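# Sort four items upright onto two counters via counterweighted lift

## Task

Put the bottle and the green drink can standing upright on the high counter, and the blue capacitor and the wire spool standing upright on the low counter. The wall lift has no motor; its two cars are counterweighted, so the heavier car sinks and the lighter one rises.

## Robot and tools

ROBOTS. Four identical i2rt Big YAM arms: arm1, arm2, arm3, arm4. Each has six revolute joints, a two-finger gripper and a wrist camera. With joints 1 and 6 at zero and the hand level and pointing ahead, that camera rides on top of the hand and looks toward the fingertips. Reach is about 1.0 m from the joint-1 axis. Two room cameras, cam_high and cam_low, are fixed in the room and not on any arm.

FEET (scene frame, metres; each foot faces along its own +x). arm1 at (0.819, -0.870, 0.440) and arm2 at (0.828, 0.866, 0.408): both turned about 180 degrees around z, so they face -x and stand over the low top at z=0.350. arm3 at (-0.483, -0.663, 1.238) and arm4 at (-0.481, 0.663, 1.160): they face roughly +x and stand over the high top at z=1.150. So the low pair serves the low counter, the high pair the high counter, and the lift links the two levels.

FRAME. One shared scene frame: origin on the floor, +z up. The hand point sits between the finger pads, roughly 1 cm short of the tips. The fingers point along the hand's +z axis and open and close along its y axis. Printed hand positions can be off, more so at long reach.

JOINTS (radians; plus/minus is the tolerance for done). joint1_rad -2.879 to 2.879 (0.045): yaw about the foot, positive counter-clockwise from above, 0 points the arm along the foot's facing. joint2_rad 0 to 3.141 (0.14): shoulder, 0 has the upper arm roughly level and aimed back, larger lifts it up and over to the front. joint3_rad 0 to 3.019 (0.09): elbow, 0 folded, larger opens. joint4_rad -1.692 to 1.57 (0.055): hand pitch, positive tips fingers up. joint5_rad -1.57 to 1.57 (0.03): sideways swing, positive to the arm's right. joint6_rad -2.094 to 2.094 (0.035): roll, positive clockwise viewed from behind the hand. gripper_m 0 to 0.093 (0.003): fingertip gap in metres.

move. Keys are arm1..arm4 plus cameras. A robot not named receives no new command. Each robot's object may hold: joints, a map of joint names to absolute targets (radians, gripper in metres); min_time_s, 0.1 to 8 s, the shortest duration for that robot's joint motions in this action, used only alongside joints; target, a list of 7 numbers [x, y, z, qw, qx, qy, qz] giving an absolute hand pose in the scene frame (metres, unit quaternion) that the hand travels to along a straight line starting from its current hand_target; speed, 0.002 to 0.5 m/s (default 0.25), only valid with target, rotation capped at twice that value in rad/s. When target is used, joints may contain only gripper_m. All motions in one call begin together; every hand path in the call finishes at the same moment, paced by the slowest. A hand path lasts 0.5 to 10 s and an action at most 15 s. Each control step limits the commanded pose to within 100 mm and 20 degrees of the measured hand, and the solver favours position over orientation. Expect the hand to lag, drift and overshoot speed near full stretch, and to finish a centimetre or more off. Paths ignore obstacles and other arms. Joints move at different rates, so joint moves can sweep wide. cameras: list of names, ["all"], or []; omitted means none after an action, all for an empty call. A call with no action returns the full state of every robot, images, and the scene number.

RESULTS. The move line lists each robot given motion with done or its worst status. Status words: off_target (stopped short, may still push), time_out (each joint then holds a target near where it stopped and keeps pushing; on_its_own lists ones still travelling), not_followed (a safety check withheld it; the arm may keep trying until given new targets). "joint command not followed" and "pose unreachable" flag withheld joint or pose commands; a gripper command in the same call still runs. In on_its_own, "held at" is a target, not a reading. Robots under "as last shown" were not commanded; their status reads "not commanded" and omitted lines repeat their last printing. The pictures line orders the images, which can lag the state slightly. hand_target is the hand pose at the current joint targets. Joint velocities follow joint_positions order (rad/s, gripper m/s); "within noise" means still. Joint torques (N m, six arm joints) include gravity, carry per-arm offsets and noise, are positive toward larger angles, and joints 3 and 4 wrap at plus/minus 28. Gripper: on a hard part at full force it reads up to about 5 mm under the part's width (some read up to 2 mm over); closed empty reads 0 to 0.003; free-air readings run up to 3 mm wide. Command about 5 mm below the first-contact reading for a firm grip, deeper for soft, small or round items; open well above the reading to release.

wait: seconds 0 to 10, optional cameras; robots keep their last commands. zoom_image: camera name and region [x0, y0, x1, y1] in pixels from the top-left, at most 504 by 504, only for cameras in the latest images. finished_scene: the current scene number; irreversible, and the goal must hold with the robots idle.

A refused call (bad value, or a stop during it) cancels later move, wait and finished_scene calls in the same reply; an invalid call (unknown key or camera) does not.

AVOID. Hard contact between arms, including one gripper closing on another's fingers; the clearance check can be late and lets fingers, housings and cameras touch. Knocking objects off the work area, dropping or releasing moving parts, letting things fall far, slamming into fixed or heavy things. Arms do not stop on contact and push hard; long pushing, holding loads or outstretched poses heat motors. MOTOR HOT appears at 85 C; at 100 C the arm and gripper go limp for 30 to 60 s or more (OVER-TEMPERATURE FAULT, keys read limit_stop_at_motor_heat; resend targets). To relieve a stuck push, command the reported position. Loose objects may get brief random shoves.

Each tool is called after "Call:" as name(argument=value, ...) on one line, values as JSON.

## Session

Call:
move()

Scene clock: 0.00 s.
Joint torques (N m): no reading
Motor temperatures (°C): arm1=[31 30 32 29 29 29 30] | arm2=[36 31 32 32 28 27 30] | arm3=[33 33 30 31 28 30 28] | arm4=[35 31 29 33 28 28 29]
Heat: arm1: hottest joint3_rad 32 °C; arm2: hottest joint1_rad 36 °C; arm3: hottest joint1_rad 33 °C; arm4: hottest joint1_rad 35 °C.
Joint velocities: within noise
arm1.joint_positions: joint1_rad=-1.126 joint2_rad=+0.596 joint3_rad=+1.344 joint4_rad=-1.542 joint5_rad=-0.004 joint6_rad=+0.004 gripper_m=+0.09396
arm1.joint_status: not commanded
arm1.hand: x=+0.7323 y=-0.6886 z=+0.9211 quat_wxyz=(+0.194, -0.786, +0.490, +0.323) (m; scene frame)
arm1.hand_target: x=+0.7329 y=-0.6897 z=+0.9333 quat_wxyz=(+0.202, -0.781, +0.487, +0.335) (m; scene frame)
arm1.hand_status: not commanded
arm2.joint_positions: joint1_rad=-1.093 joint2_rad=+0.610 joint3_rad=+1.423 joint4_rad=-1.543 joint5_rad=-0.004 joint6_rad=-0.004 gripper_m=+0.09396
arm2.joint_status: not commanded
arm2.hand: x=+0.7246 y=+1.0350 z=+0.9231 quat_wxyz=(+0.211, -0.790, +0.457, +0.349) (m; scene frame)
arm2.hand_target: x=+0.7254 y=+1.0332 z=+0.9343 quat_wxyz=(+0.217, -0.785, +0.454, +0.360) (m; scene frame)
arm2.hand_status: not commanded
arm3.joint_positions: joint1_rad=+0.872 joint2_rad=+0.633 joint3_rad=+1.540 joint4_rad=-1.543 joint5_rad=-0.002 joint6_rad=+0.005 gripper_m=+0.09396
arm3.joint_status: not commanded
arm3.hand: x=-0.3538 y=-0.5156 z=+1.7992 quat_wxyz=(-0.409, +0.363, -0.817, -0.182) (m; scene frame)
arm3.hand_target: x=-0.3555 y=-0.5175 z=+1.8066 quat_wxyz=(-0.417, +0.362, -0.813, -0.185) (m; scene frame)
arm3.hand_status: not commanded
arm4.joint_positions: joint1_rad=-1.117 joint2_rad=+0.609 joint3_rad=+1.486 joint4_rad=-1.542 joint5_rad=-0.001 joint6_rad=+0.004 gripper_m=+0.09396
arm4.joint_status: not commanded
arm4.hand: x=-0.3798 y=+0.4949 z=+1.7016 quat_wxyz=(-0.374, -0.450, -0.782, +0.217) (m; scene frame)
arm4.hand_target: x=-0.3807 y=+0.4965 z=+1.7121 quat_wxyz=(-0.385, -0.447, -0.777, +0.223) (m; scene frame)
arm4.hand_status: not commanded
pictures: arm1_cam_wrist, arm2_cam_wrist, arm3_cam_wrist, arm4_cam_wrist, cam_high, cam_low
Images, in order (width x height): arm1_cam_wrist 896x504, arm2_cam_wrist 896x504, arm3_cam_wrist 896x504, arm4_cam_wrist 896x504, cam_high 896x504, cam_low 896x504.

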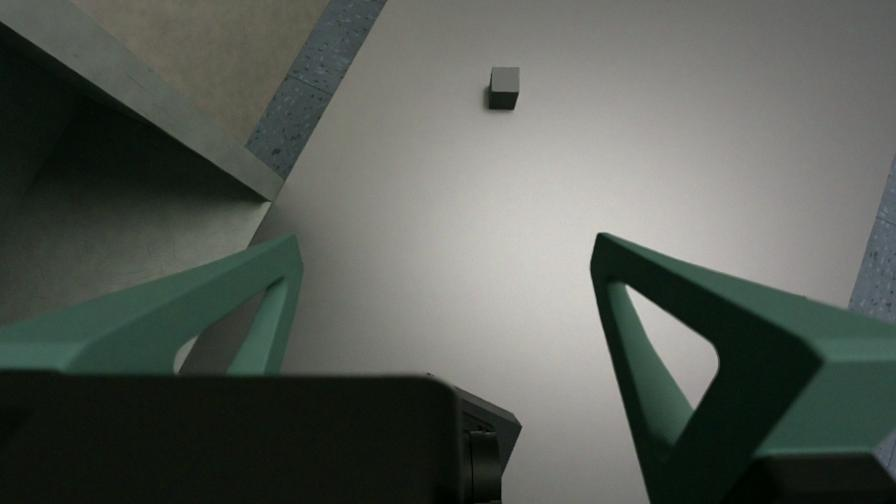

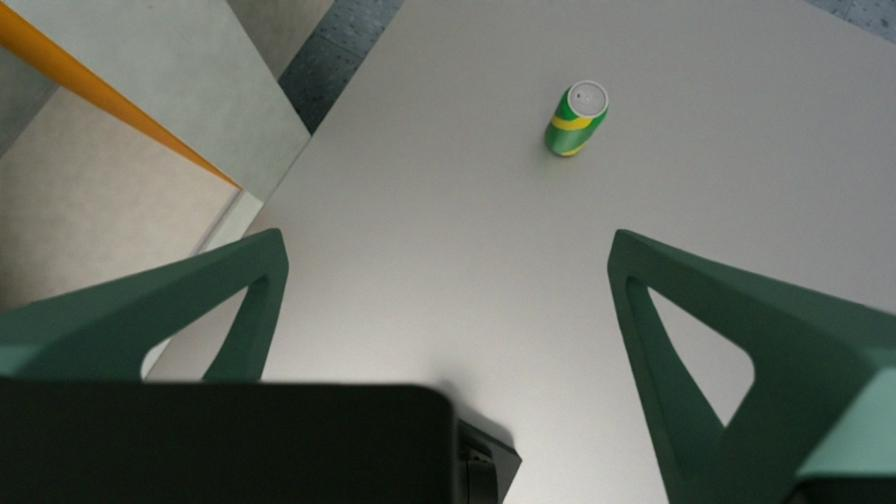

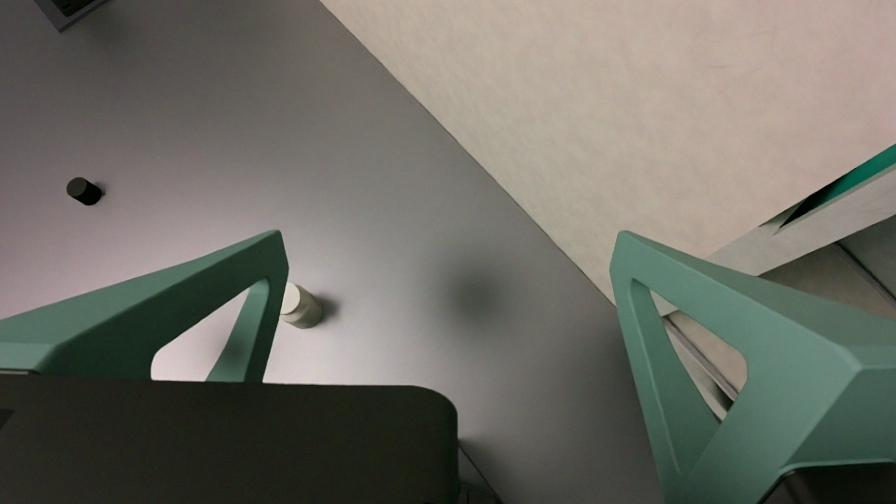

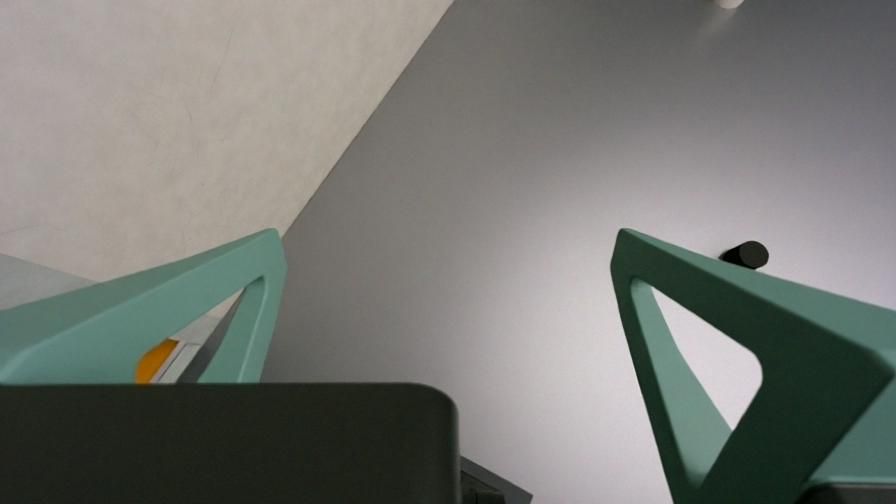

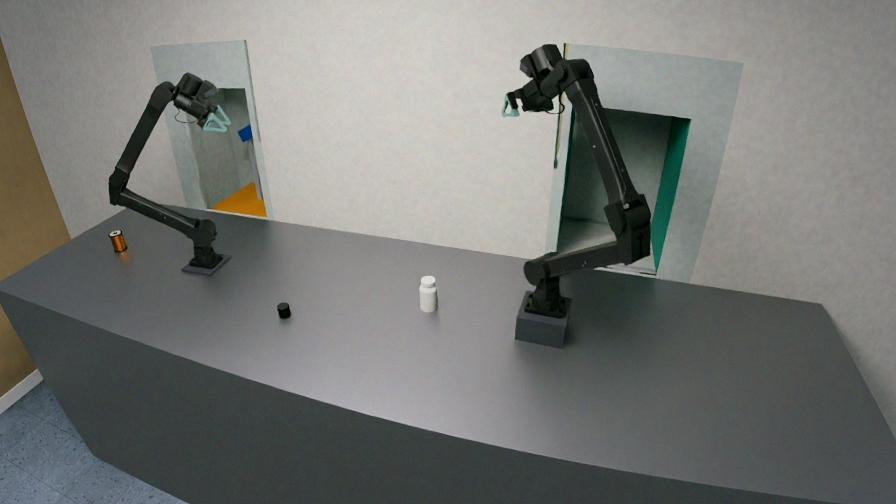

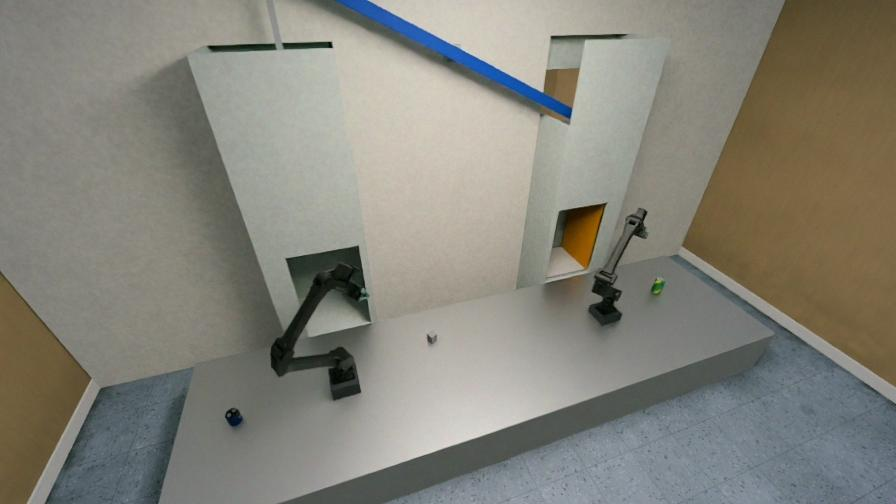

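Call:
zoom_image(camera="cam_low", region=[190, 380, 290, 450])

Call:
zoom_image(camera="cam_high", region=[90, 205, 170, 265])

Call:
zoom_image(camera="cam_high", region=[250, 260, 470, 340])

Call:
zoom_image(camera="cam_low", region=[400, 320, 470, 360])

Scaled by 5.040.

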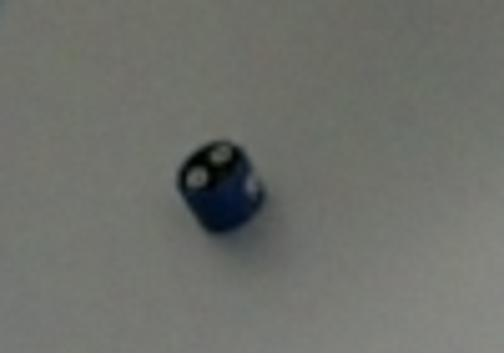

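Scaled by 6.300.

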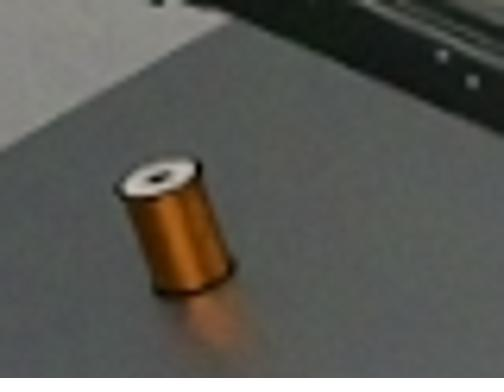

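Scaled by 2.291.

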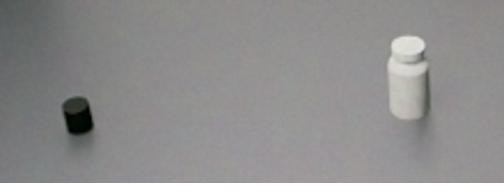

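Scaled by 7.200.

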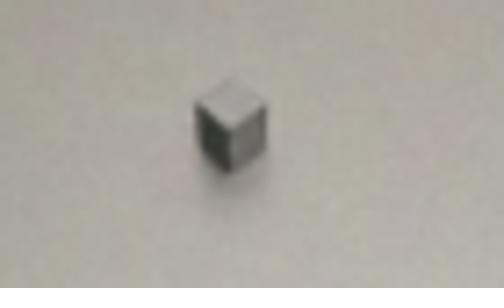

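Call:
move(arm2={"target": [0.759, 1.292, 0.506, 0.3093, -0.6692, 0.5695, 0.3634], "speed": 0.25}, arm4={"joints": {"joint1_rad": 1.553}, "min_time_s": 2.4}, cameras=["arm2_cam_wrist", "arm4_cam_wrist"])

Scene clock: 6.07 s.
Joint torques (N m): arm1=[-1.03 2.49 9.24 1.95 0.02 -0.07] | arm2=[-0.09 -8.82 8.8 2.82 0.11 0.37] | arm3=[0.85 2.78 9.52 1.52 0 -0.11] | arm4=[1.79 5.77 8.81 1.83 -0.12 0.1]
Motor temperatures (°C): arm1=[31 30 33 29 29 29 30] | arm2=[36 31 33 32 28 27 30] | arm3=[33 33 31 31 28 30 28] | arm4=[35 32 30 33 28 28 29]
Heat: arm1: hottest joint3_rad 33 °C; arm2: hottest joint1_rad 36 °C; arm3: hottest joint1_rad 33 °C; arm4: hottest joint1_rad 35 °C.
move: arm2 off_target; arm4 done
Joint velocities: within noise
arm1, arm3: as last shown
arm2.joint_positions: joint1_rad=-1.433 joint2_rad=+1.257 joint3_rad=+0.426 joint4_rad=+0.200 joint5_rad=-0.012 joint6_rad=-0.013 gripper_m=+0.09396
arm2.joint_status: not commanded
arm2.hand: x=+0.7530 y=+1.2861 z=+0.4926 quat_wxyz=(+0.296, -0.688, +0.566, +0.345) (m; scene frame)
arm2.hand_target: x=+0.7568 y=+1.2907 z=+0.5015 quat_wxyz=(+0.306, -0.673, +0.570, +0.358) (m; scene frame)
arm2.hand_status: off_target (0.016 m and 3.5 deg from the pose sent, 0.491 m and 22.1 deg at the start)
arm4.joint_positions: joint1_rad=+1.558 joint2_rad=+0.609 joint3_rad=+1.486 joint4_rad=-1.542 joint5_rad=+0.004 joint6_rad=+0.004 gripper_m=+0.09399
arm4.joint_status: all done
arm4.hand: x=-0.4855 y=+0.8485 z=+1.7050 quat_wxyz=(-0.299, +0.651, -0.618, -0.323) (m; scene frame)
arm4.hand_target: x=-0.4861 y=+0.8465 z=+1.7155 quat_wxyz=(-0.307, +0.648, -0.613, -0.333) (m; scene frame)
arm4.hand_status: not commanded
pictures: arm2_cam_wrist, arm4_cam_wrist
Images, in order (width x height): arm2_cam_wrist 896x504, arm4_cam_wrist 896x504.

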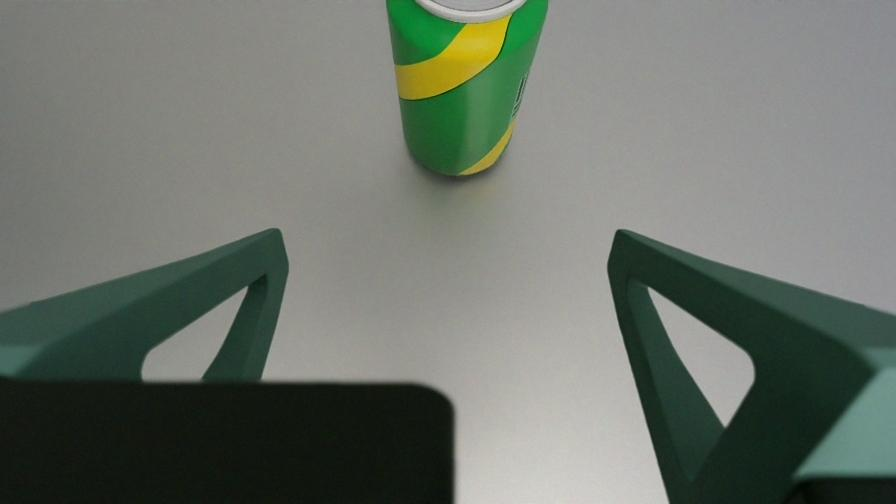

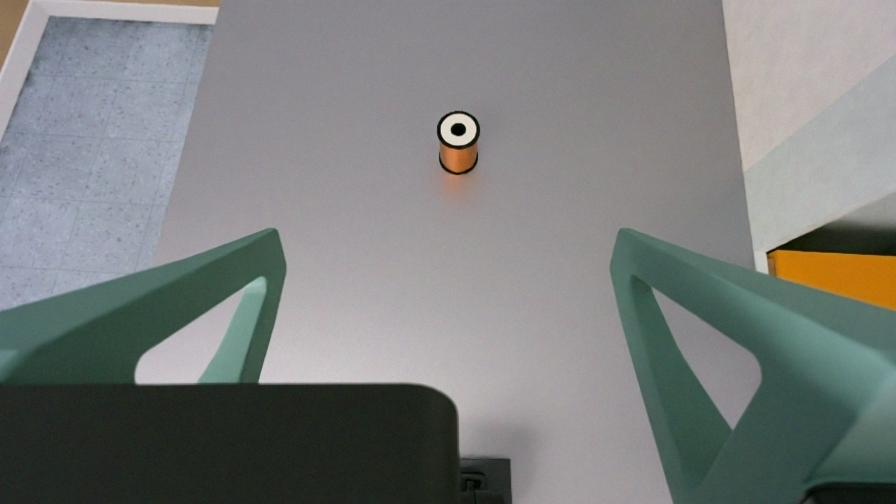

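Call:
move(arm2={"target": [0.735, 1.434, 0.430, 0.3093, -0.6692, 0.5695, 0.3634], "speed": 0.15}, arm4={"target": [-0.489, 1.068, 1.290, 0.3342, -0.6273, 0.6154, 0.3406], "speed": 0.3}, cameras=["arm2_cam_wrist", "arm4_cam_wrist"])

Scene clock: 9.83 s.
Joint torques (N m): arm1=[-1.03 2.49 9.24 1.95 0.02 -0.07] | arm2=[-0.21 -13.92 10.33 2.81 0.1 0.38] | arm3=[0.79 2.78 9.51 1.51 0 -0.11] | arm4=[1.08 -4.37 8.53 2.89 -0.02 0.08]
Motor temperatures (°C): arm1=[31 30 34 29 29 29 30] | arm2=[36 31 34 33 28 27 30] | arm3=[33 33 32 31 28 30 28] | arm4=[35 32 31 33 28 28 29]
Heat: arm1: hottest joint3_rad 34 °C; arm2: hottest joint1_rad 36 °C; arm3: hottest joint1_rad 33 °C; arm4: hottest joint1_rad 35 °C.
move: arm2 off_target; arm4 off_target
Joint velocities: within noise
arm1, arm3: as last shown
arm2.joint_positions: joint1_rad=-1.433 joint2_rad=+1.786 joint3_rad=+0.719 joint4_rad=+0.427 joint5_rad=-0.012 joint6_rad=-0.007 gripper_m=+0.09396
arm2.joint_status: not commanded
arm2.hand: x=+0.7329 y=+1.4098 z=+0.4129 quat_wxyz=(+0.292, -0.688, +0.569, +0.343) (m; scene frame)
arm2.hand_target: x=+0.7348 y=+1.4313 z=+0.4287 quat_wxyz=(+0.308, -0.670, +0.570, +0.363) (m; scene frame)
arm2.hand_status: off_target (0.030 m and 3.8 deg from the pose sent, 0.162 m and 3.5 deg at the start)
arm4.joint_positions: joint1_rad=+1.530 joint2_rad=+1.077 joint3_rad=+0.410 joint4_rad=+0.032 joint5_rad=+0.016 joint6_rad=+0.004 gripper_m=+0.09399
arm4.joint_status: not commanded
arm4.hand: x=-0.4898 y=+1.0639 z=+1.2759 quat_wxyz=(-0.317, +0.635, -0.625, -0.325) (m; scene frame)
arm4.hand_target: x=-0.4864 y=+1.0673 z=+1.2852 quat_wxyz=(-0.331, +0.627, -0.621, -0.334) (m; scene frame)
arm4.hand_status: off_target (0.015 m and 3.0 deg from the pose sent, 0.469 m and 5.2 deg at the start)
pictures: arm2_cam_wrist, arm4_cam_wrist
Images, in order (width x height): arm2_cam_wrist 896x504, arm4_cam_wrist 896x504.

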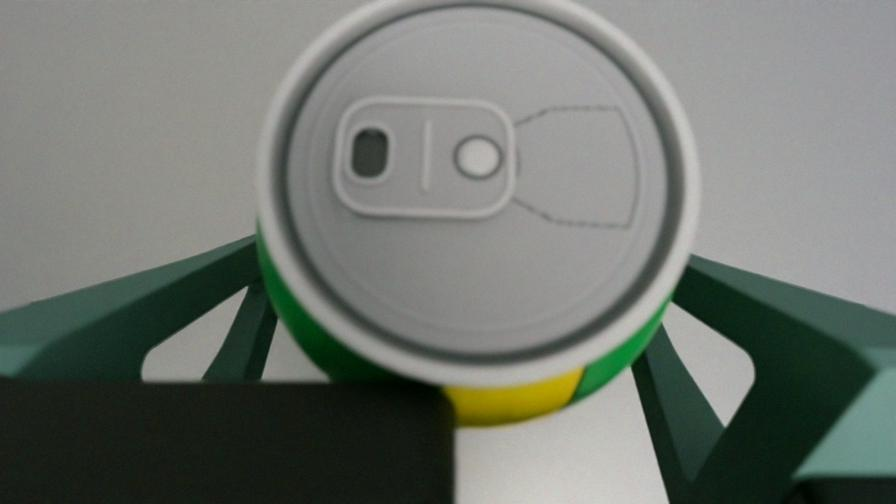

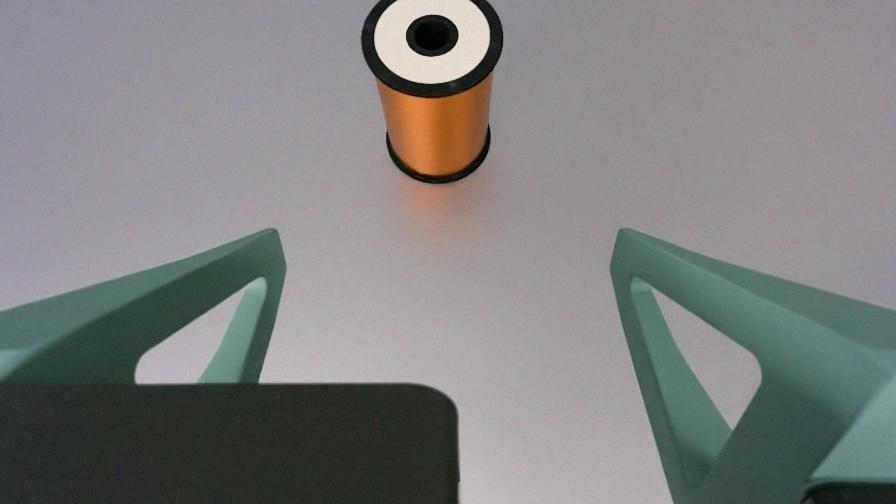

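Call:
move(arm2={"joints": {"gripper_m": 0.061}}, arm4={"target": [-0.494, 1.203, 1.214, 0.3342, -0.6273, 0.6154, 0.3406], "speed": 0.15}, cameras=["arm2_cam_wrist", "arm4_cam_wrist"])

Scene clock: 12.00 s.
Joint torques (N m): arm1=[-0.97 2.49 9.25 1.92 0.02 -0.07] | arm2=[-0.09 -13.86 10.32 2.84 0.02 0.36] | arm3=[0.85 2.9 9.52 1.51 0.01 -0.11] | arm4=[1.44 -10.05 9.91 2.96 -0.22 0.03]
Motor temperatures (°C): arm1=[31 30 34 29 29 29 30] | arm2=[36 32 34 33 28 27 30] | arm3=[33 33 32 31 28 30 28] | arm4=[35 32 31 33 28 28 29]
Heat: arm1: hottest joint3_rad 34 °C; arm2: hottest joint1_rad 36 °C; arm3: hottest joint1_rad 33 °C; arm4: hottest joint1_rad 35 °C.
move: arm2 off_target; arm4 off_target
Joint velocities: within noise
arm1, arm3: as last shown
arm2.joint_positions: joint1_rad=-1.433 joint2_rad=+1.786 joint3_rad=+0.719 joint4_rad=+0.427 joint5_rad=-0.010 joint6_rad=-0.005 gripper_m=+0.06477
arm2.joint_status: gripper_m off_target (ended at +0.06480, target +0.06100)
arm2.hand: x=+0.7332 y=+1.4098 z=+0.4129 quat_wxyz=(+0.292, -0.687, +0.570, +0.342) (m; scene frame)
arm2.hand_target: x=+0.7343 y=+1.4312 z=+0.4287 quat_wxyz=(+0.308, -0.670, +0.570, +0.363) (m; scene frame)
arm2.hand_status: not commanded
arm4.joint_positions: joint1_rad=+1.530 joint2_rad=+1.643 joint3_rad=+0.627 joint4_rad=+0.368 joint5_rad=+0.016 joint6_rad=+0.004 gripper_m=+0.09399
arm4.joint_status: not commanded
arm4.hand: x=-0.4945 y=+1.1779 z=+1.1925 quat_wxyz=(-0.313, +0.637, -0.627, -0.321) (m; scene frame)
arm4.hand_target: x=-0.4933 y=+1.2009 z=+1.2144 quat_wxyz=(-0.334, +0.627, -0.615, -0.341) (m; scene frame)
arm4.hand_status: off_target (0.033 m and 3.8 deg from the pose sent, 0.152 m and 3.0 deg at the start)
pictures: arm2_cam_wrist, arm4_cam_wrist
Images, in order (width x height): arm2_cam_wrist 896x504, arm4_cam_wrist 896x504.

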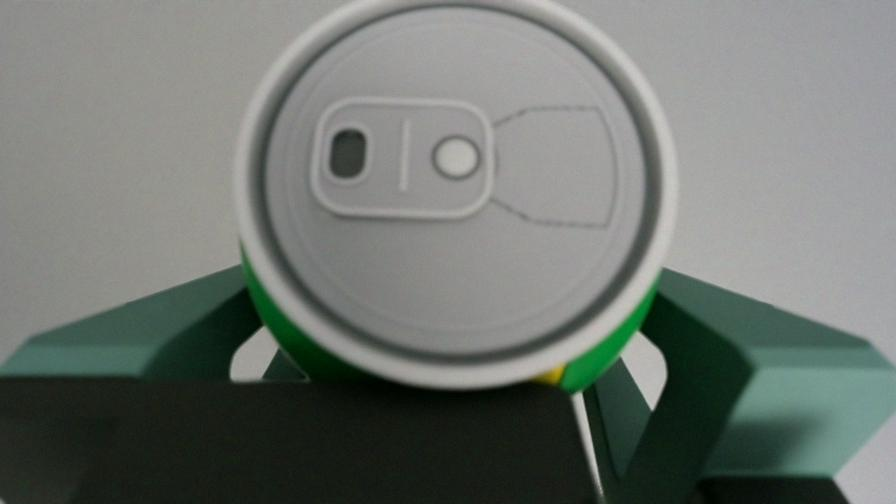

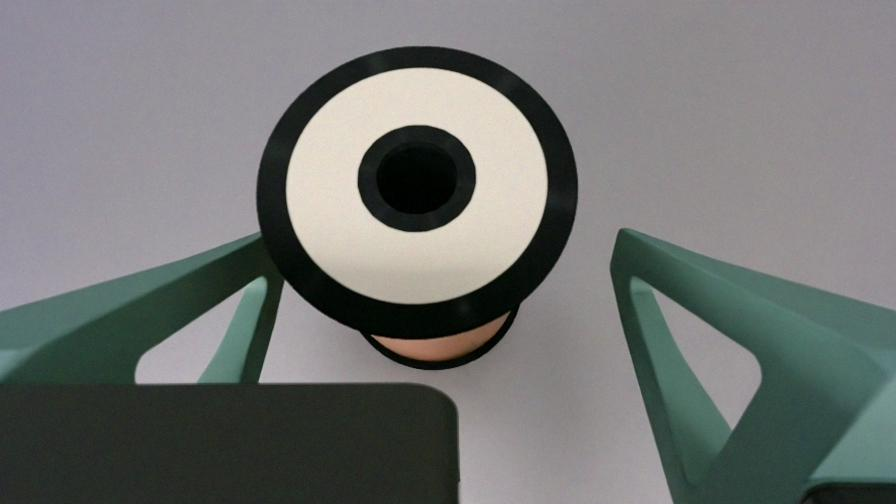

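Call:
move(arm2={"target": [0.735, 1.428, 0.52, 0.3093, -0.6692, 0.5695, 0.3634], "speed": 0.12}, arm4={"joints": {"gripper_m": 0.042}}, cameras=["arm2_cam_wrist", "arm4_cam_wrist"])

Scene clock: 13.77 s.
Joint torques (N m): arm1=[-0.91 2.43 9.25 1.95 0.02 -0.07] | arm2=[-0.26 -15.97 15.13 1.51 0.02 0.35] | arm3=[0.85 2.84 9.51 1.51 0.01 -0.11] | arm4=[1.55 -9.58 9.84 2.85 -0.11 0.02]
Motor temperatures (°C): arm1=[31 30 34 29 29 29 30] | arm2=[36 32 34 33 28 27 30] | arm3=[33 33 32 31 28 30 28] | arm4=[35 32 31 33 28 28 30]
Heat: arm1: hottest joint3_rad 34 °C; arm2: hottest joint1_rad 36 °C; arm3: hottest joint1_rad 33 °C; arm4: hottest joint1_rad 35 °C.
move: arm2 off_target; arm4 off_target
Joint velocities: within noise
arm1, arm3: as last shown
arm2.joint_positions: joint1_rad=-1.433 joint2_rad=+1.587 joint3_rad=+0.722 joint4_rad=+0.189 joint5_rad=-0.010 joint6_rad=-0.005 gripper_m=+0.06477
arm2.joint_status: not commanded
arm2.hand: x=+0.7350 y=+1.3946 z=+0.4720 quat_wxyz=(+0.282, -0.693, +0.575, +0.330) (m; scene frame)
arm2.hand_target: x=+0.7353 y=+1.4258 z=+0.5200 quat_wxyz=(+0.309, -0.669, +0.569, +0.363) (m; scene frame)
arm2.hand_status: off_target (0.058 m and 5.7 deg from the pose sent, 0.109 m and 3.7 deg at the start)
arm4.joint_positions: joint1_rad=+1.533 joint2_rad=+1.643 joint3_rad=+0.627 joint4_rad=+0.368 joint5_rad=+0.006 joint6_rad=+0.002 gripper_m=+0.05705
arm4.joint_status: gripper_m off_target (ended at +0.05709, target +0.04200)
arm4.hand: x=-0.4979 y=+1.1778 z=+1.1925 quat_wxyz=(-0.309, +0.641, -0.624, -0.324) (m; scene frame)
arm4.hand_target: x=-0.4964 y=+1.2007 z=+1.2143 quat_wxyz=(-0.331, +0.630, -0.612, -0.343) (m; scene frame)
arm4.hand_status: not commanded
pictures: arm2_cam_wrist, arm4_cam_wrist
Images, in order (width x height): arm2_cam_wrist 896x504, arm4_cam_wrist 896x504.

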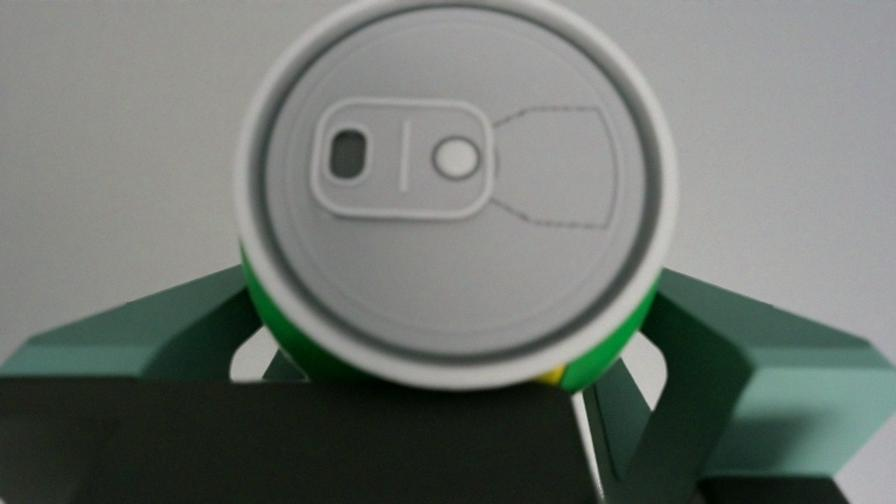

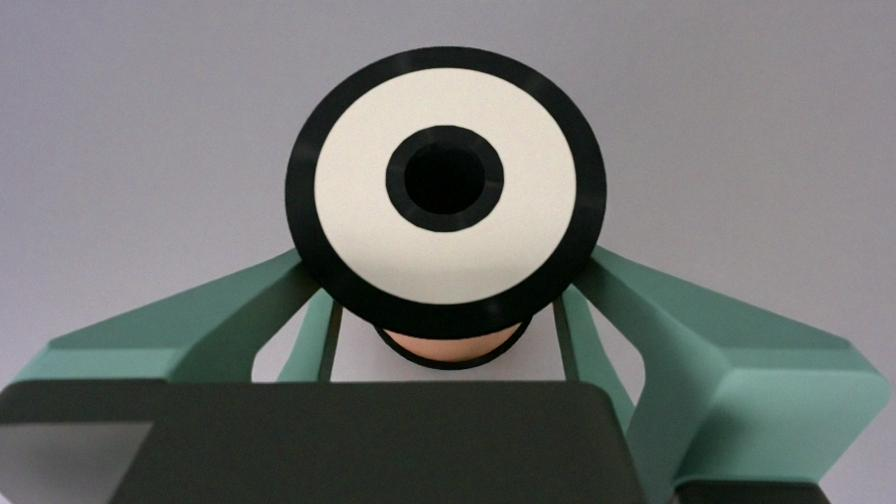

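Call:
move(arm2={"joints": {"joint1_rad": -1.2, "joint2_rad": 0.5, "joint3_rad": 0.5, "joint4_rad": -0.6}, "min_time_s": 1.6}, arm4={"target": [-0.497, 1.197, 1.30, 0.3342, -0.6273, 0.6154, 0.3406], "speed": 0.12}, cameras=["arm2_cam_wrist", "arm4_cam_wrist"])

Scene clock: 16.13 s.
Joint torques (N m): arm1=[-1.03 2.49 9.22 1.94 0.02 -0.07] | arm2=[1.44 -1.9 14.31 1.58 0.02 0.34] | arm3=[0.85 2.9 9.52 1.52 0.01 -0.11] | arm4=[2.26 -11.63 14.75 1.99 0.03 0.1]
Motor temperatures (°C): arm1=[31 30 35 29 29 29 30] | arm2=[36 32 35 33 28 27 30] | arm3=[33 33 32 31 28 30 28] | arm4=[35 32 32 33 28 28 30]
Heat: arm1: hottest joint3_rad 35 °C; arm2: hottest joint1_rad 36 °C; arm3: hottest joint1_rad 33 °C; arm4: hottest joint1_rad 35 °C.
move: arm2 done; arm4 off_target
Joint velocities: within noise
arm1, arm3: as last shown
arm2.joint_positions: joint1_rad=-1.208 joint2_rad=+0.507 joint3_rad=+0.478 joint4_rad=-0.596 joint5_rad=-0.015 joint6_rad=-0.005 gripper_m=+0.06477
arm2.joint_status: all done
arm2.hand: x=+0.7050 y=+1.1466 z=+0.6258 quat_wxyz=(+0.253, -0.746, +0.486, +0.379) (m; scene frame)
arm2.hand_target: x=+0.7022 y=+1.1473 z=+0.6394 quat_wxyz=(+0.256, -0.739, +0.486, +0.391) (m; scene frame)
arm2.hand_status: not commanded
arm4.joint_positions: joint1_rad=+1.530 joint2_rad=+1.452 joint3_rad=+0.644 joint4_rad=+0.098 joint5_rad=+0.021 joint6_rad=+0.002 gripper_m=+0.05705
arm4.joint_status: not commanded
arm4.hand: x=-0.4925 y=+1.1582 z=+1.2405 quat_wxyz=(-0.295, +0.647, -0.636, -0.299) (m; scene frame)
arm4.hand_target: x=-0.4953 y=+1.1929 z=+1.3000 quat_wxyz=(-0.334, +0.627, -0.616, -0.340) (m; scene frame)
arm4.hand_status: off_target (0.071 m and 7.3 deg from the pose sent, 0.109 m and 3.9 deg at the start)
pictures: arm2_cam_wrist, arm4_cam_wrist
Images, in order (width x height): arm2_cam_wrist 896x504, arm4_cam_wrist 896x504.

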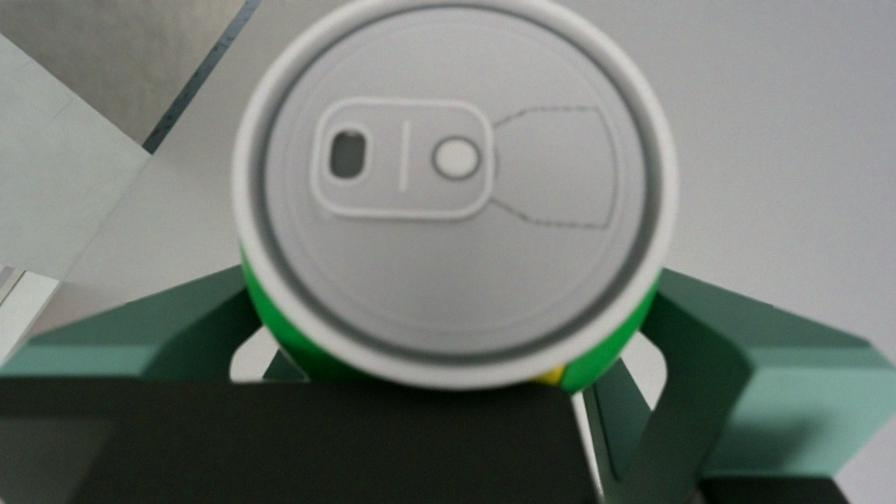

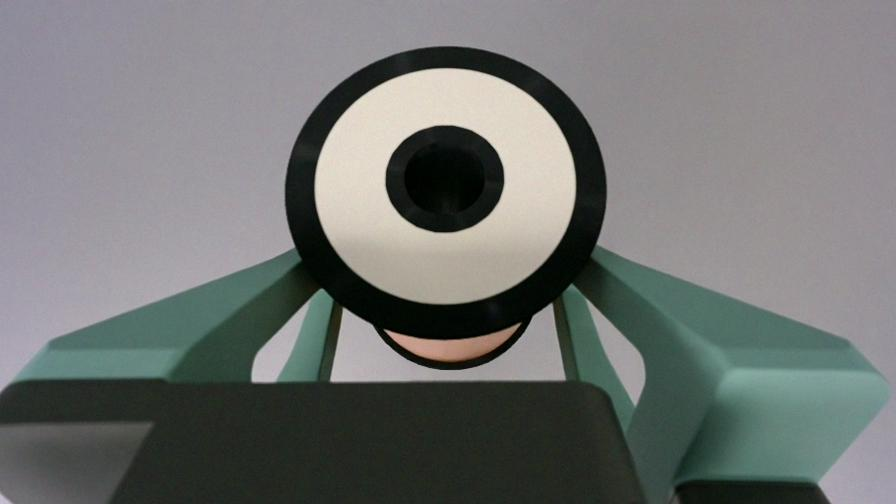

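Call:
move(arm2={"joints": {"joint1_rad": 0.044}, "min_time_s": 1.4}, arm4={"joints": {"joint1_rad": 1.35, "joint2_rad": 0.5, "joint3_rad": 0.5, "joint4_rad": -0.6}, "min_time_s": 1.4}, cameras=["arm2_cam_wrist", "arm4_cam_wrist", "cam_high"])

Scene clock: 18.50 s.
Joint torques (N m): arm1=[-0.91 2.49 9.24 1.94 0.02 -0.07] | arm2=[1.14 -2.02 14.38 1.58 -0.02 0.33] | arm3=[0.85 2.78 9.51 1.52 0.01 -0.11] | arm4=[1.44 1.79 12.36 2.06 -0.11 0.12]
Motor temperatures (°C): arm1=[31 30 35 29 29 29 30] | arm2=[36 32 36 33 28 27 30] | arm3=[33 33 33 31 28 30 28] | arm4=[35 32 33 33 28 28 30]
Heat: arm1: hottest joint3_rad 35 °C; arm2: hottest joint1_rad 36 °C; arm3: hottest joint1_rad 33 °C; arm4: hottest joint1_rad 35 °C.
move: arm2 done; arm4 done
Joint velocities: within noise
arm1, arm3: as last shown
arm2.joint_positions: joint1_rad=+0.036 joint2_rad=+0.507 joint3_rad=+0.478 joint4_rad=-0.596 joint5_rad=-0.007 joint6_rad=-0.005 gripper_m=+0.06478
arm2.joint_status: all done
arm2.hand: x=+0.5191 y=+0.8427 z=+0.6218 quat_wxyz=(-0.015, -0.892, -0.035, +0.450) (m; scene frame)
arm2.hand_target: x=+0.5173 y=+0.8415 z=+0.6354 quat_wxyz=(-0.020, -0.887, -0.030, +0.461) (m; scene frame)
arm2.hand_status: not commanded
arm4.joint_positions: joint1_rad=+1.355 joint2_rad=+0.511 joint3_rad=+0.476 joint4_rad=-0.608 joint5_rad=+0.024 joint6_rad=+0.002 gripper_m=+0.05705
arm4.joint_status: all done
arm4.hand: x=-0.4310 y=+0.9626 z=+1.3749 quat_wxyz=(-0.343, +0.579, -0.680, -0.291) (m; scene frame)
arm4.hand_target: x=-0.4287 y=+0.9658 z=+1.3936 quat_wxyz=(-0.358, +0.570, -0.675, -0.303) (m; scene frame)
arm4.hand_status: not commanded
pictures: arm2_cam_wrist, arm4_cam_wrist, cam_high
Images, in order (width x height): arm2_cam_wrist 896x504, arm4_cam_wrist 896x504, cam_high 896x504.

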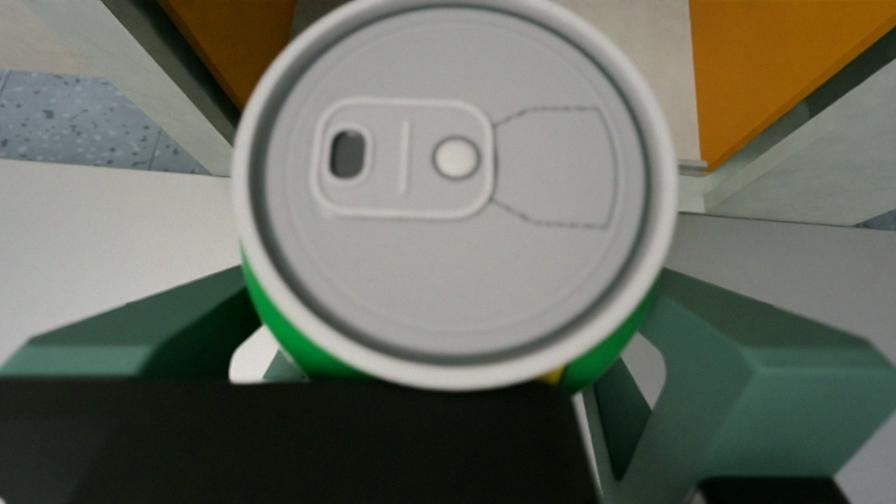

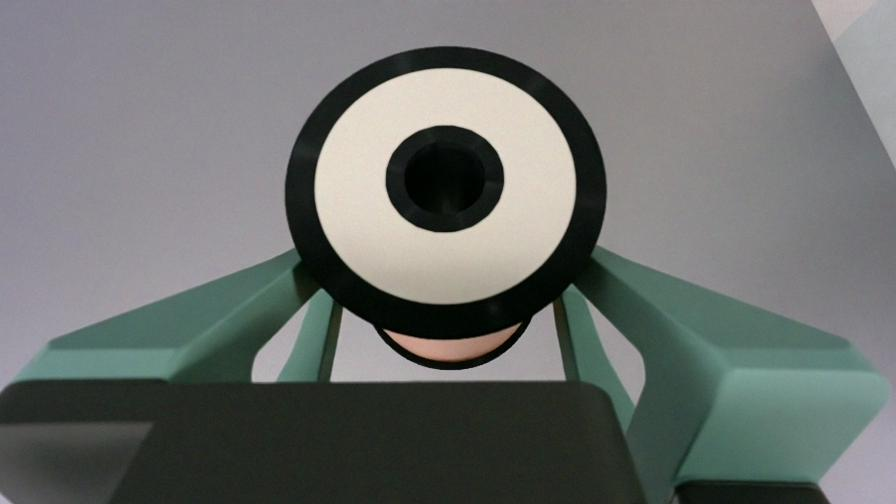

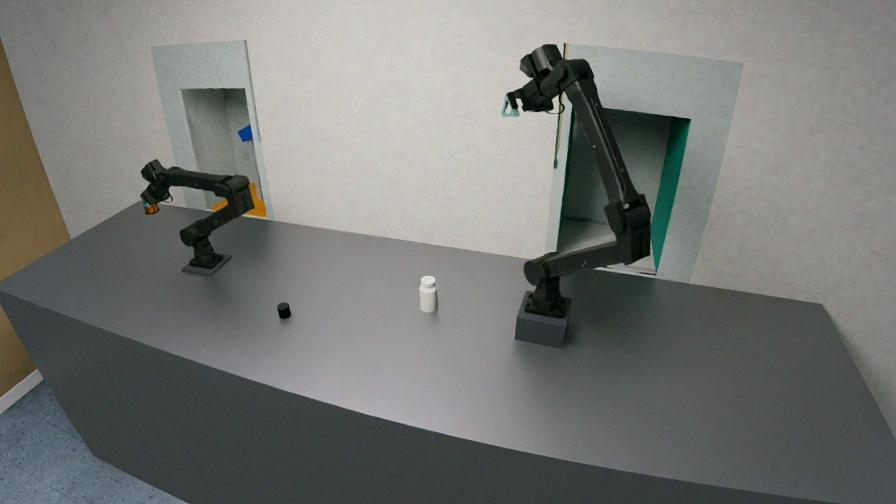

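Call:
move(arm2={"target": [0.145, 0.866, 0.53, 0.0, -0.866, 0.0, 0.5], "speed": 0.2}, arm4={"joints": {"joint1_rad": -1.427}, "min_time_s": 2.1}, cameras=["arm2_cam_wrist", "arm4_cam_wrist", "cam_low"])

Scene clock: 21.43 s.
Joint torques (N m): arm1=[-1.03 2.49 9.22 1.98 0.02 -0.06] | arm2=[0.09 -19.31 15.94 3.44 0.09 0.3] | arm3=[0.79 2.84 9.5 1.52 0.01 -0.11] | arm4=[1.55 1.38 12.3 2.1 -0.14 0.08]
Motor temperatures (°C): arm1=[31 30 35 29 29 29 30] | arm2=[36 32 37 33 28 27 31] | arm3=[33 33 33 31 28 30 28] | arm4=[35 32 34 33 28 28 30]
Heat: arm1: hottest joint3_rad 35 °C; arm2: hottest joint3_rad 37 °C; arm3: hottest joint1_rad 33 °C; arm4: hottest joint1_rad 35 °C.
move: arm2 off_target; arm4 done
Joint velocities: within noise
arm1, arm3: as last shown
arm2.joint_positions: joint1_rad=-0.020 joint2_rad=+1.775 joint3_rad=+1.008 joint4_rad=+0.115 joint5_rad=-0.009 joint6_rad=-0.005 gripper_m=+0.06478
arm2.joint_status: not commanded
arm2.hand: x=+0.1897 y=+0.8568 z=+0.4715 quat_wxyz=(-0.003, -0.899, -0.011, +0.438) (m; scene frame)
arm2.hand_target: x=+0.1537 y=+0.8634 z=+0.5282 quat_wxyz=(-0.002, -0.867, -0.001, +0.498) (m; scene frame)
arm2.hand_status: off_target (0.074 m and 8.2 deg from the pose sent, 0.386 m and 7.9 deg at the start)
arm4.joint_positions: joint1_rad=-1.417 joint2_rad=+0.511 joint3_rad=+0.476 joint4_rad=-0.608 joint5_rad=+0.026 joint6_rad=-0.001 gripper_m=+0.05707
arm4.joint_status: all done
arm4.hand: x=-0.4141 y=+0.3630 z=+1.3708 quat_wxyz=(-0.338, -0.560, -0.700, +0.288) (m; scene frame)
arm4.hand_target: x=-0.4130 y=+0.3594 z=+1.3894 quat_wxyz=(-0.354, -0.555, -0.691, +0.299) (m; scene frame)
arm4.hand_status: not commanded
pictures: arm2_cam_wrist, arm4_cam_wrist, cam_low
Images, in order (width x height): arm2_cam_wrist 896x504, arm4_cam_wrist 896x504, cam_low 896x504.

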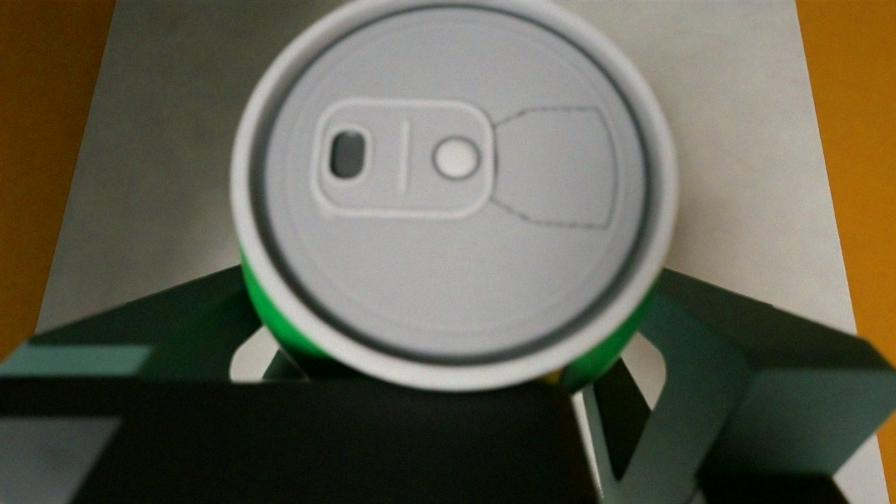

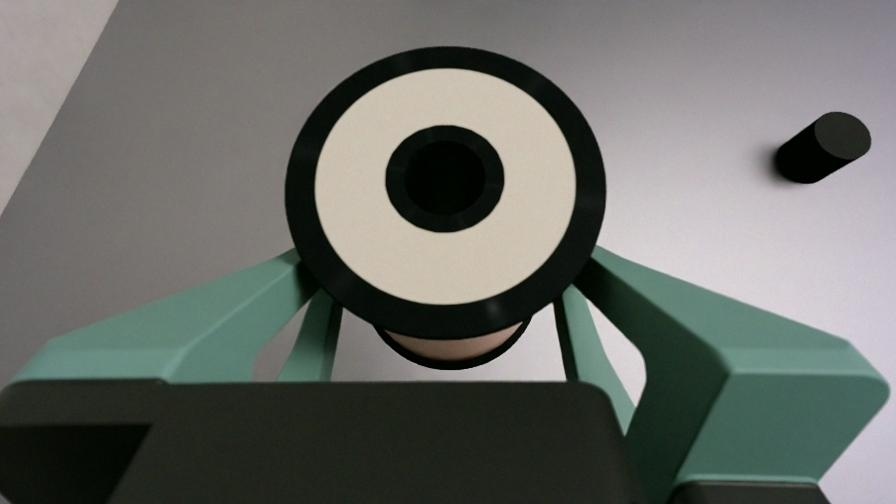

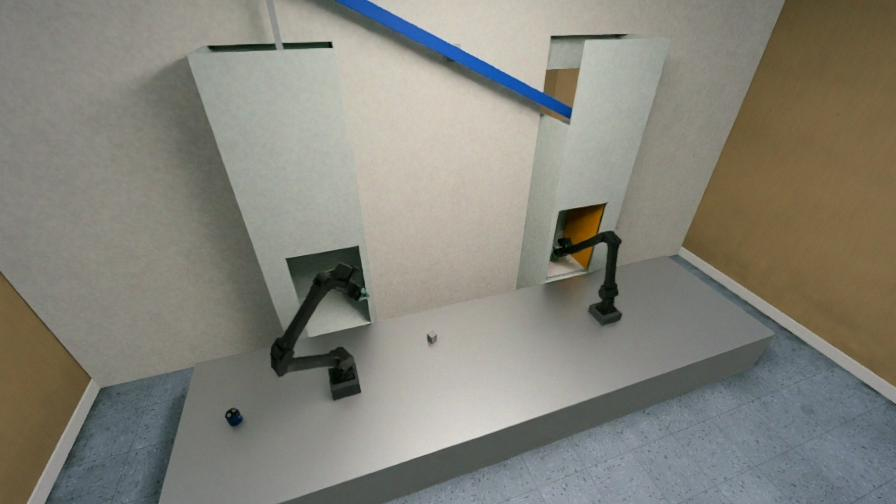

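Call:
move(arm2={"target": [0.145, 0.866, 0.492, 0.0, -0.857, 0.0, 0.515], "speed": 0.08}, arm4={"target": [-0.325, -0.035, 1.315, 0.39, 0.542, 0.6754, -0.313], "speed": 0.2}, cameras=["arm2_cam_wrist", "arm4_cam_wrist"])

Scene clock: 24.43 s.
Joint torques (N m): arm1=[-0.97 2.43 9.24 1.91 0.02 -0.07] | arm2=[-0.26 -18.9 13.03 3.67 0.1 0.28] | arm3=[0.79 2.84 9.51 1.54 0 -0.11] | arm4=[0.79 -18.43 16.08 3.74 -0.28 0.17]
Motor temperatures (°C): arm1=[31 30 36 29 29 29 30] | arm2=[36 32 38 33 28 27 31] | arm3=[33 33 33 31 28 30 28] | arm4=[35 32 35 33 28 28 30]
Heat: arm1: hottest joint3_rad 36 °C; arm2: hottest joint3_rad 38 °C; arm3: hottest joint1_rad 33 °C; arm4: hottest joint1_rad 35 °C.
move: arm2 off_target; arm4 off_target
Joint velocities: within noise
arm1.joint_positions: joint1_rad=-1.126 joint2_rad=+0.596 joint3_rad=+1.344 joint4_rad=-1.542 joint5_rad=-0.004 joint6_rad=+0.004 gripper_m=+0.09396
arm1.joint_status: not commanded
arm1.hand: x=+0.7323 y=-0.6886 z=+0.9211 quat_wxyz=(+0.194, -0.786, +0.490, +0.323) (m; scene frame)
arm1.hand_target: x=+0.7329 y=-0.6897 z=+0.9333 quat_wxyz=(+0.202, -0.781, +0.487, +0.335) (m; scene frame)
arm1.hand_status: not commanded
arm2.joint_positions: joint1_rad=-0.022 joint2_rad=+1.852 joint3_rad=+1.008 joint4_rad=+0.258 joint5_rad=-0.006 joint6_rad=-0.005 gripper_m=+0.06478
arm2.joint_status: not commanded
arm2.hand: x=+0.1746 y=+0.8583 z=+0.4523 quat_wxyz=(-0.001, -0.884, -0.009, +0.467) (m; scene frame)
arm2.hand_target: x=+0.1477 y=+0.8658 z=+0.4927 quat_wxyz=(+0.001, -0.857, +0.001, +0.515) (m; scene frame)
arm2.hand_status: off_target (0.050 m and 6.4 deg from the pose sent, 0.050 m and 10.2 deg at the start)
arm3.joint_positions: joint1_rad=+0.872 joint2_rad=+0.633 joint3_rad=+1.540 joint4_rad=-1.543 joint5_rad=-0.002 joint6_rad=+0.005 gripper_m=+0.09396
arm3.joint_status: not commanded
arm3.hand: x=-0.3538 y=-0.5156 z=+1.7992 quat_wxyz=(-0.409, +0.363, -0.817, -0.182) (m; scene frame)
arm3.hand_target: x=-0.3555 y=-0.5175 z=+1.8066 quat_wxyz=(-0.417, +0.362, -0.813, -0.185) (m; scene frame)
arm3.hand_status: not commanded
arm4.joint_positions: joint1_rad=-1.418 joint2_rad=+1.809 joint3_rad=+1.116 joint4_rad=+0.001 joint5_rad=+0.001 joint6_rad=-0.001 gripper_m=+0.05707
arm4.joint_status: not commanded
arm4.hand: x=-0.3313 y=+0.0169 z=+1.2347 quat_wxyz=(-0.327, -0.563, -0.711, +0.266) (m; scene frame)
arm4.hand_target: x=-0.3261 y=-0.0237 z=+1.3142 quat_wxyz=(-0.389, -0.542, -0.676, +0.313) (m; scene frame)
arm4.hand_status: off_target (0.096 m and 10.2 deg from the pose sent, 0.412 m and 7.5 deg at the start; pose on its path clipped on 24 of 79 steps)
pictures: arm2_cam_wrist, arm4_cam_wrist
Images, in order (width x height): arm2_cam_wrist 896x504, arm4_cam_wrist 896x504.

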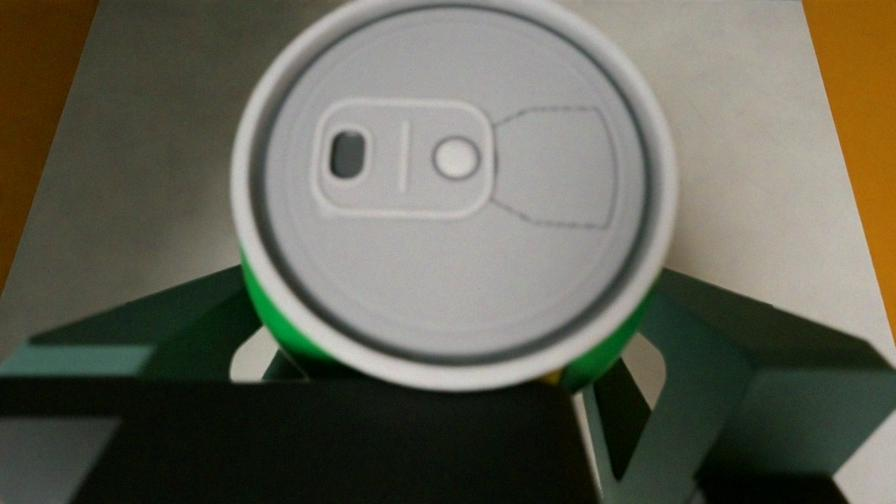

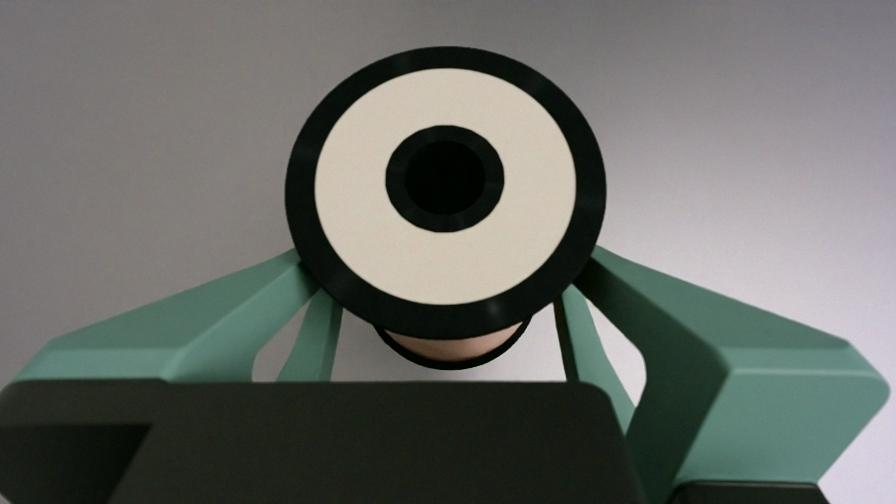

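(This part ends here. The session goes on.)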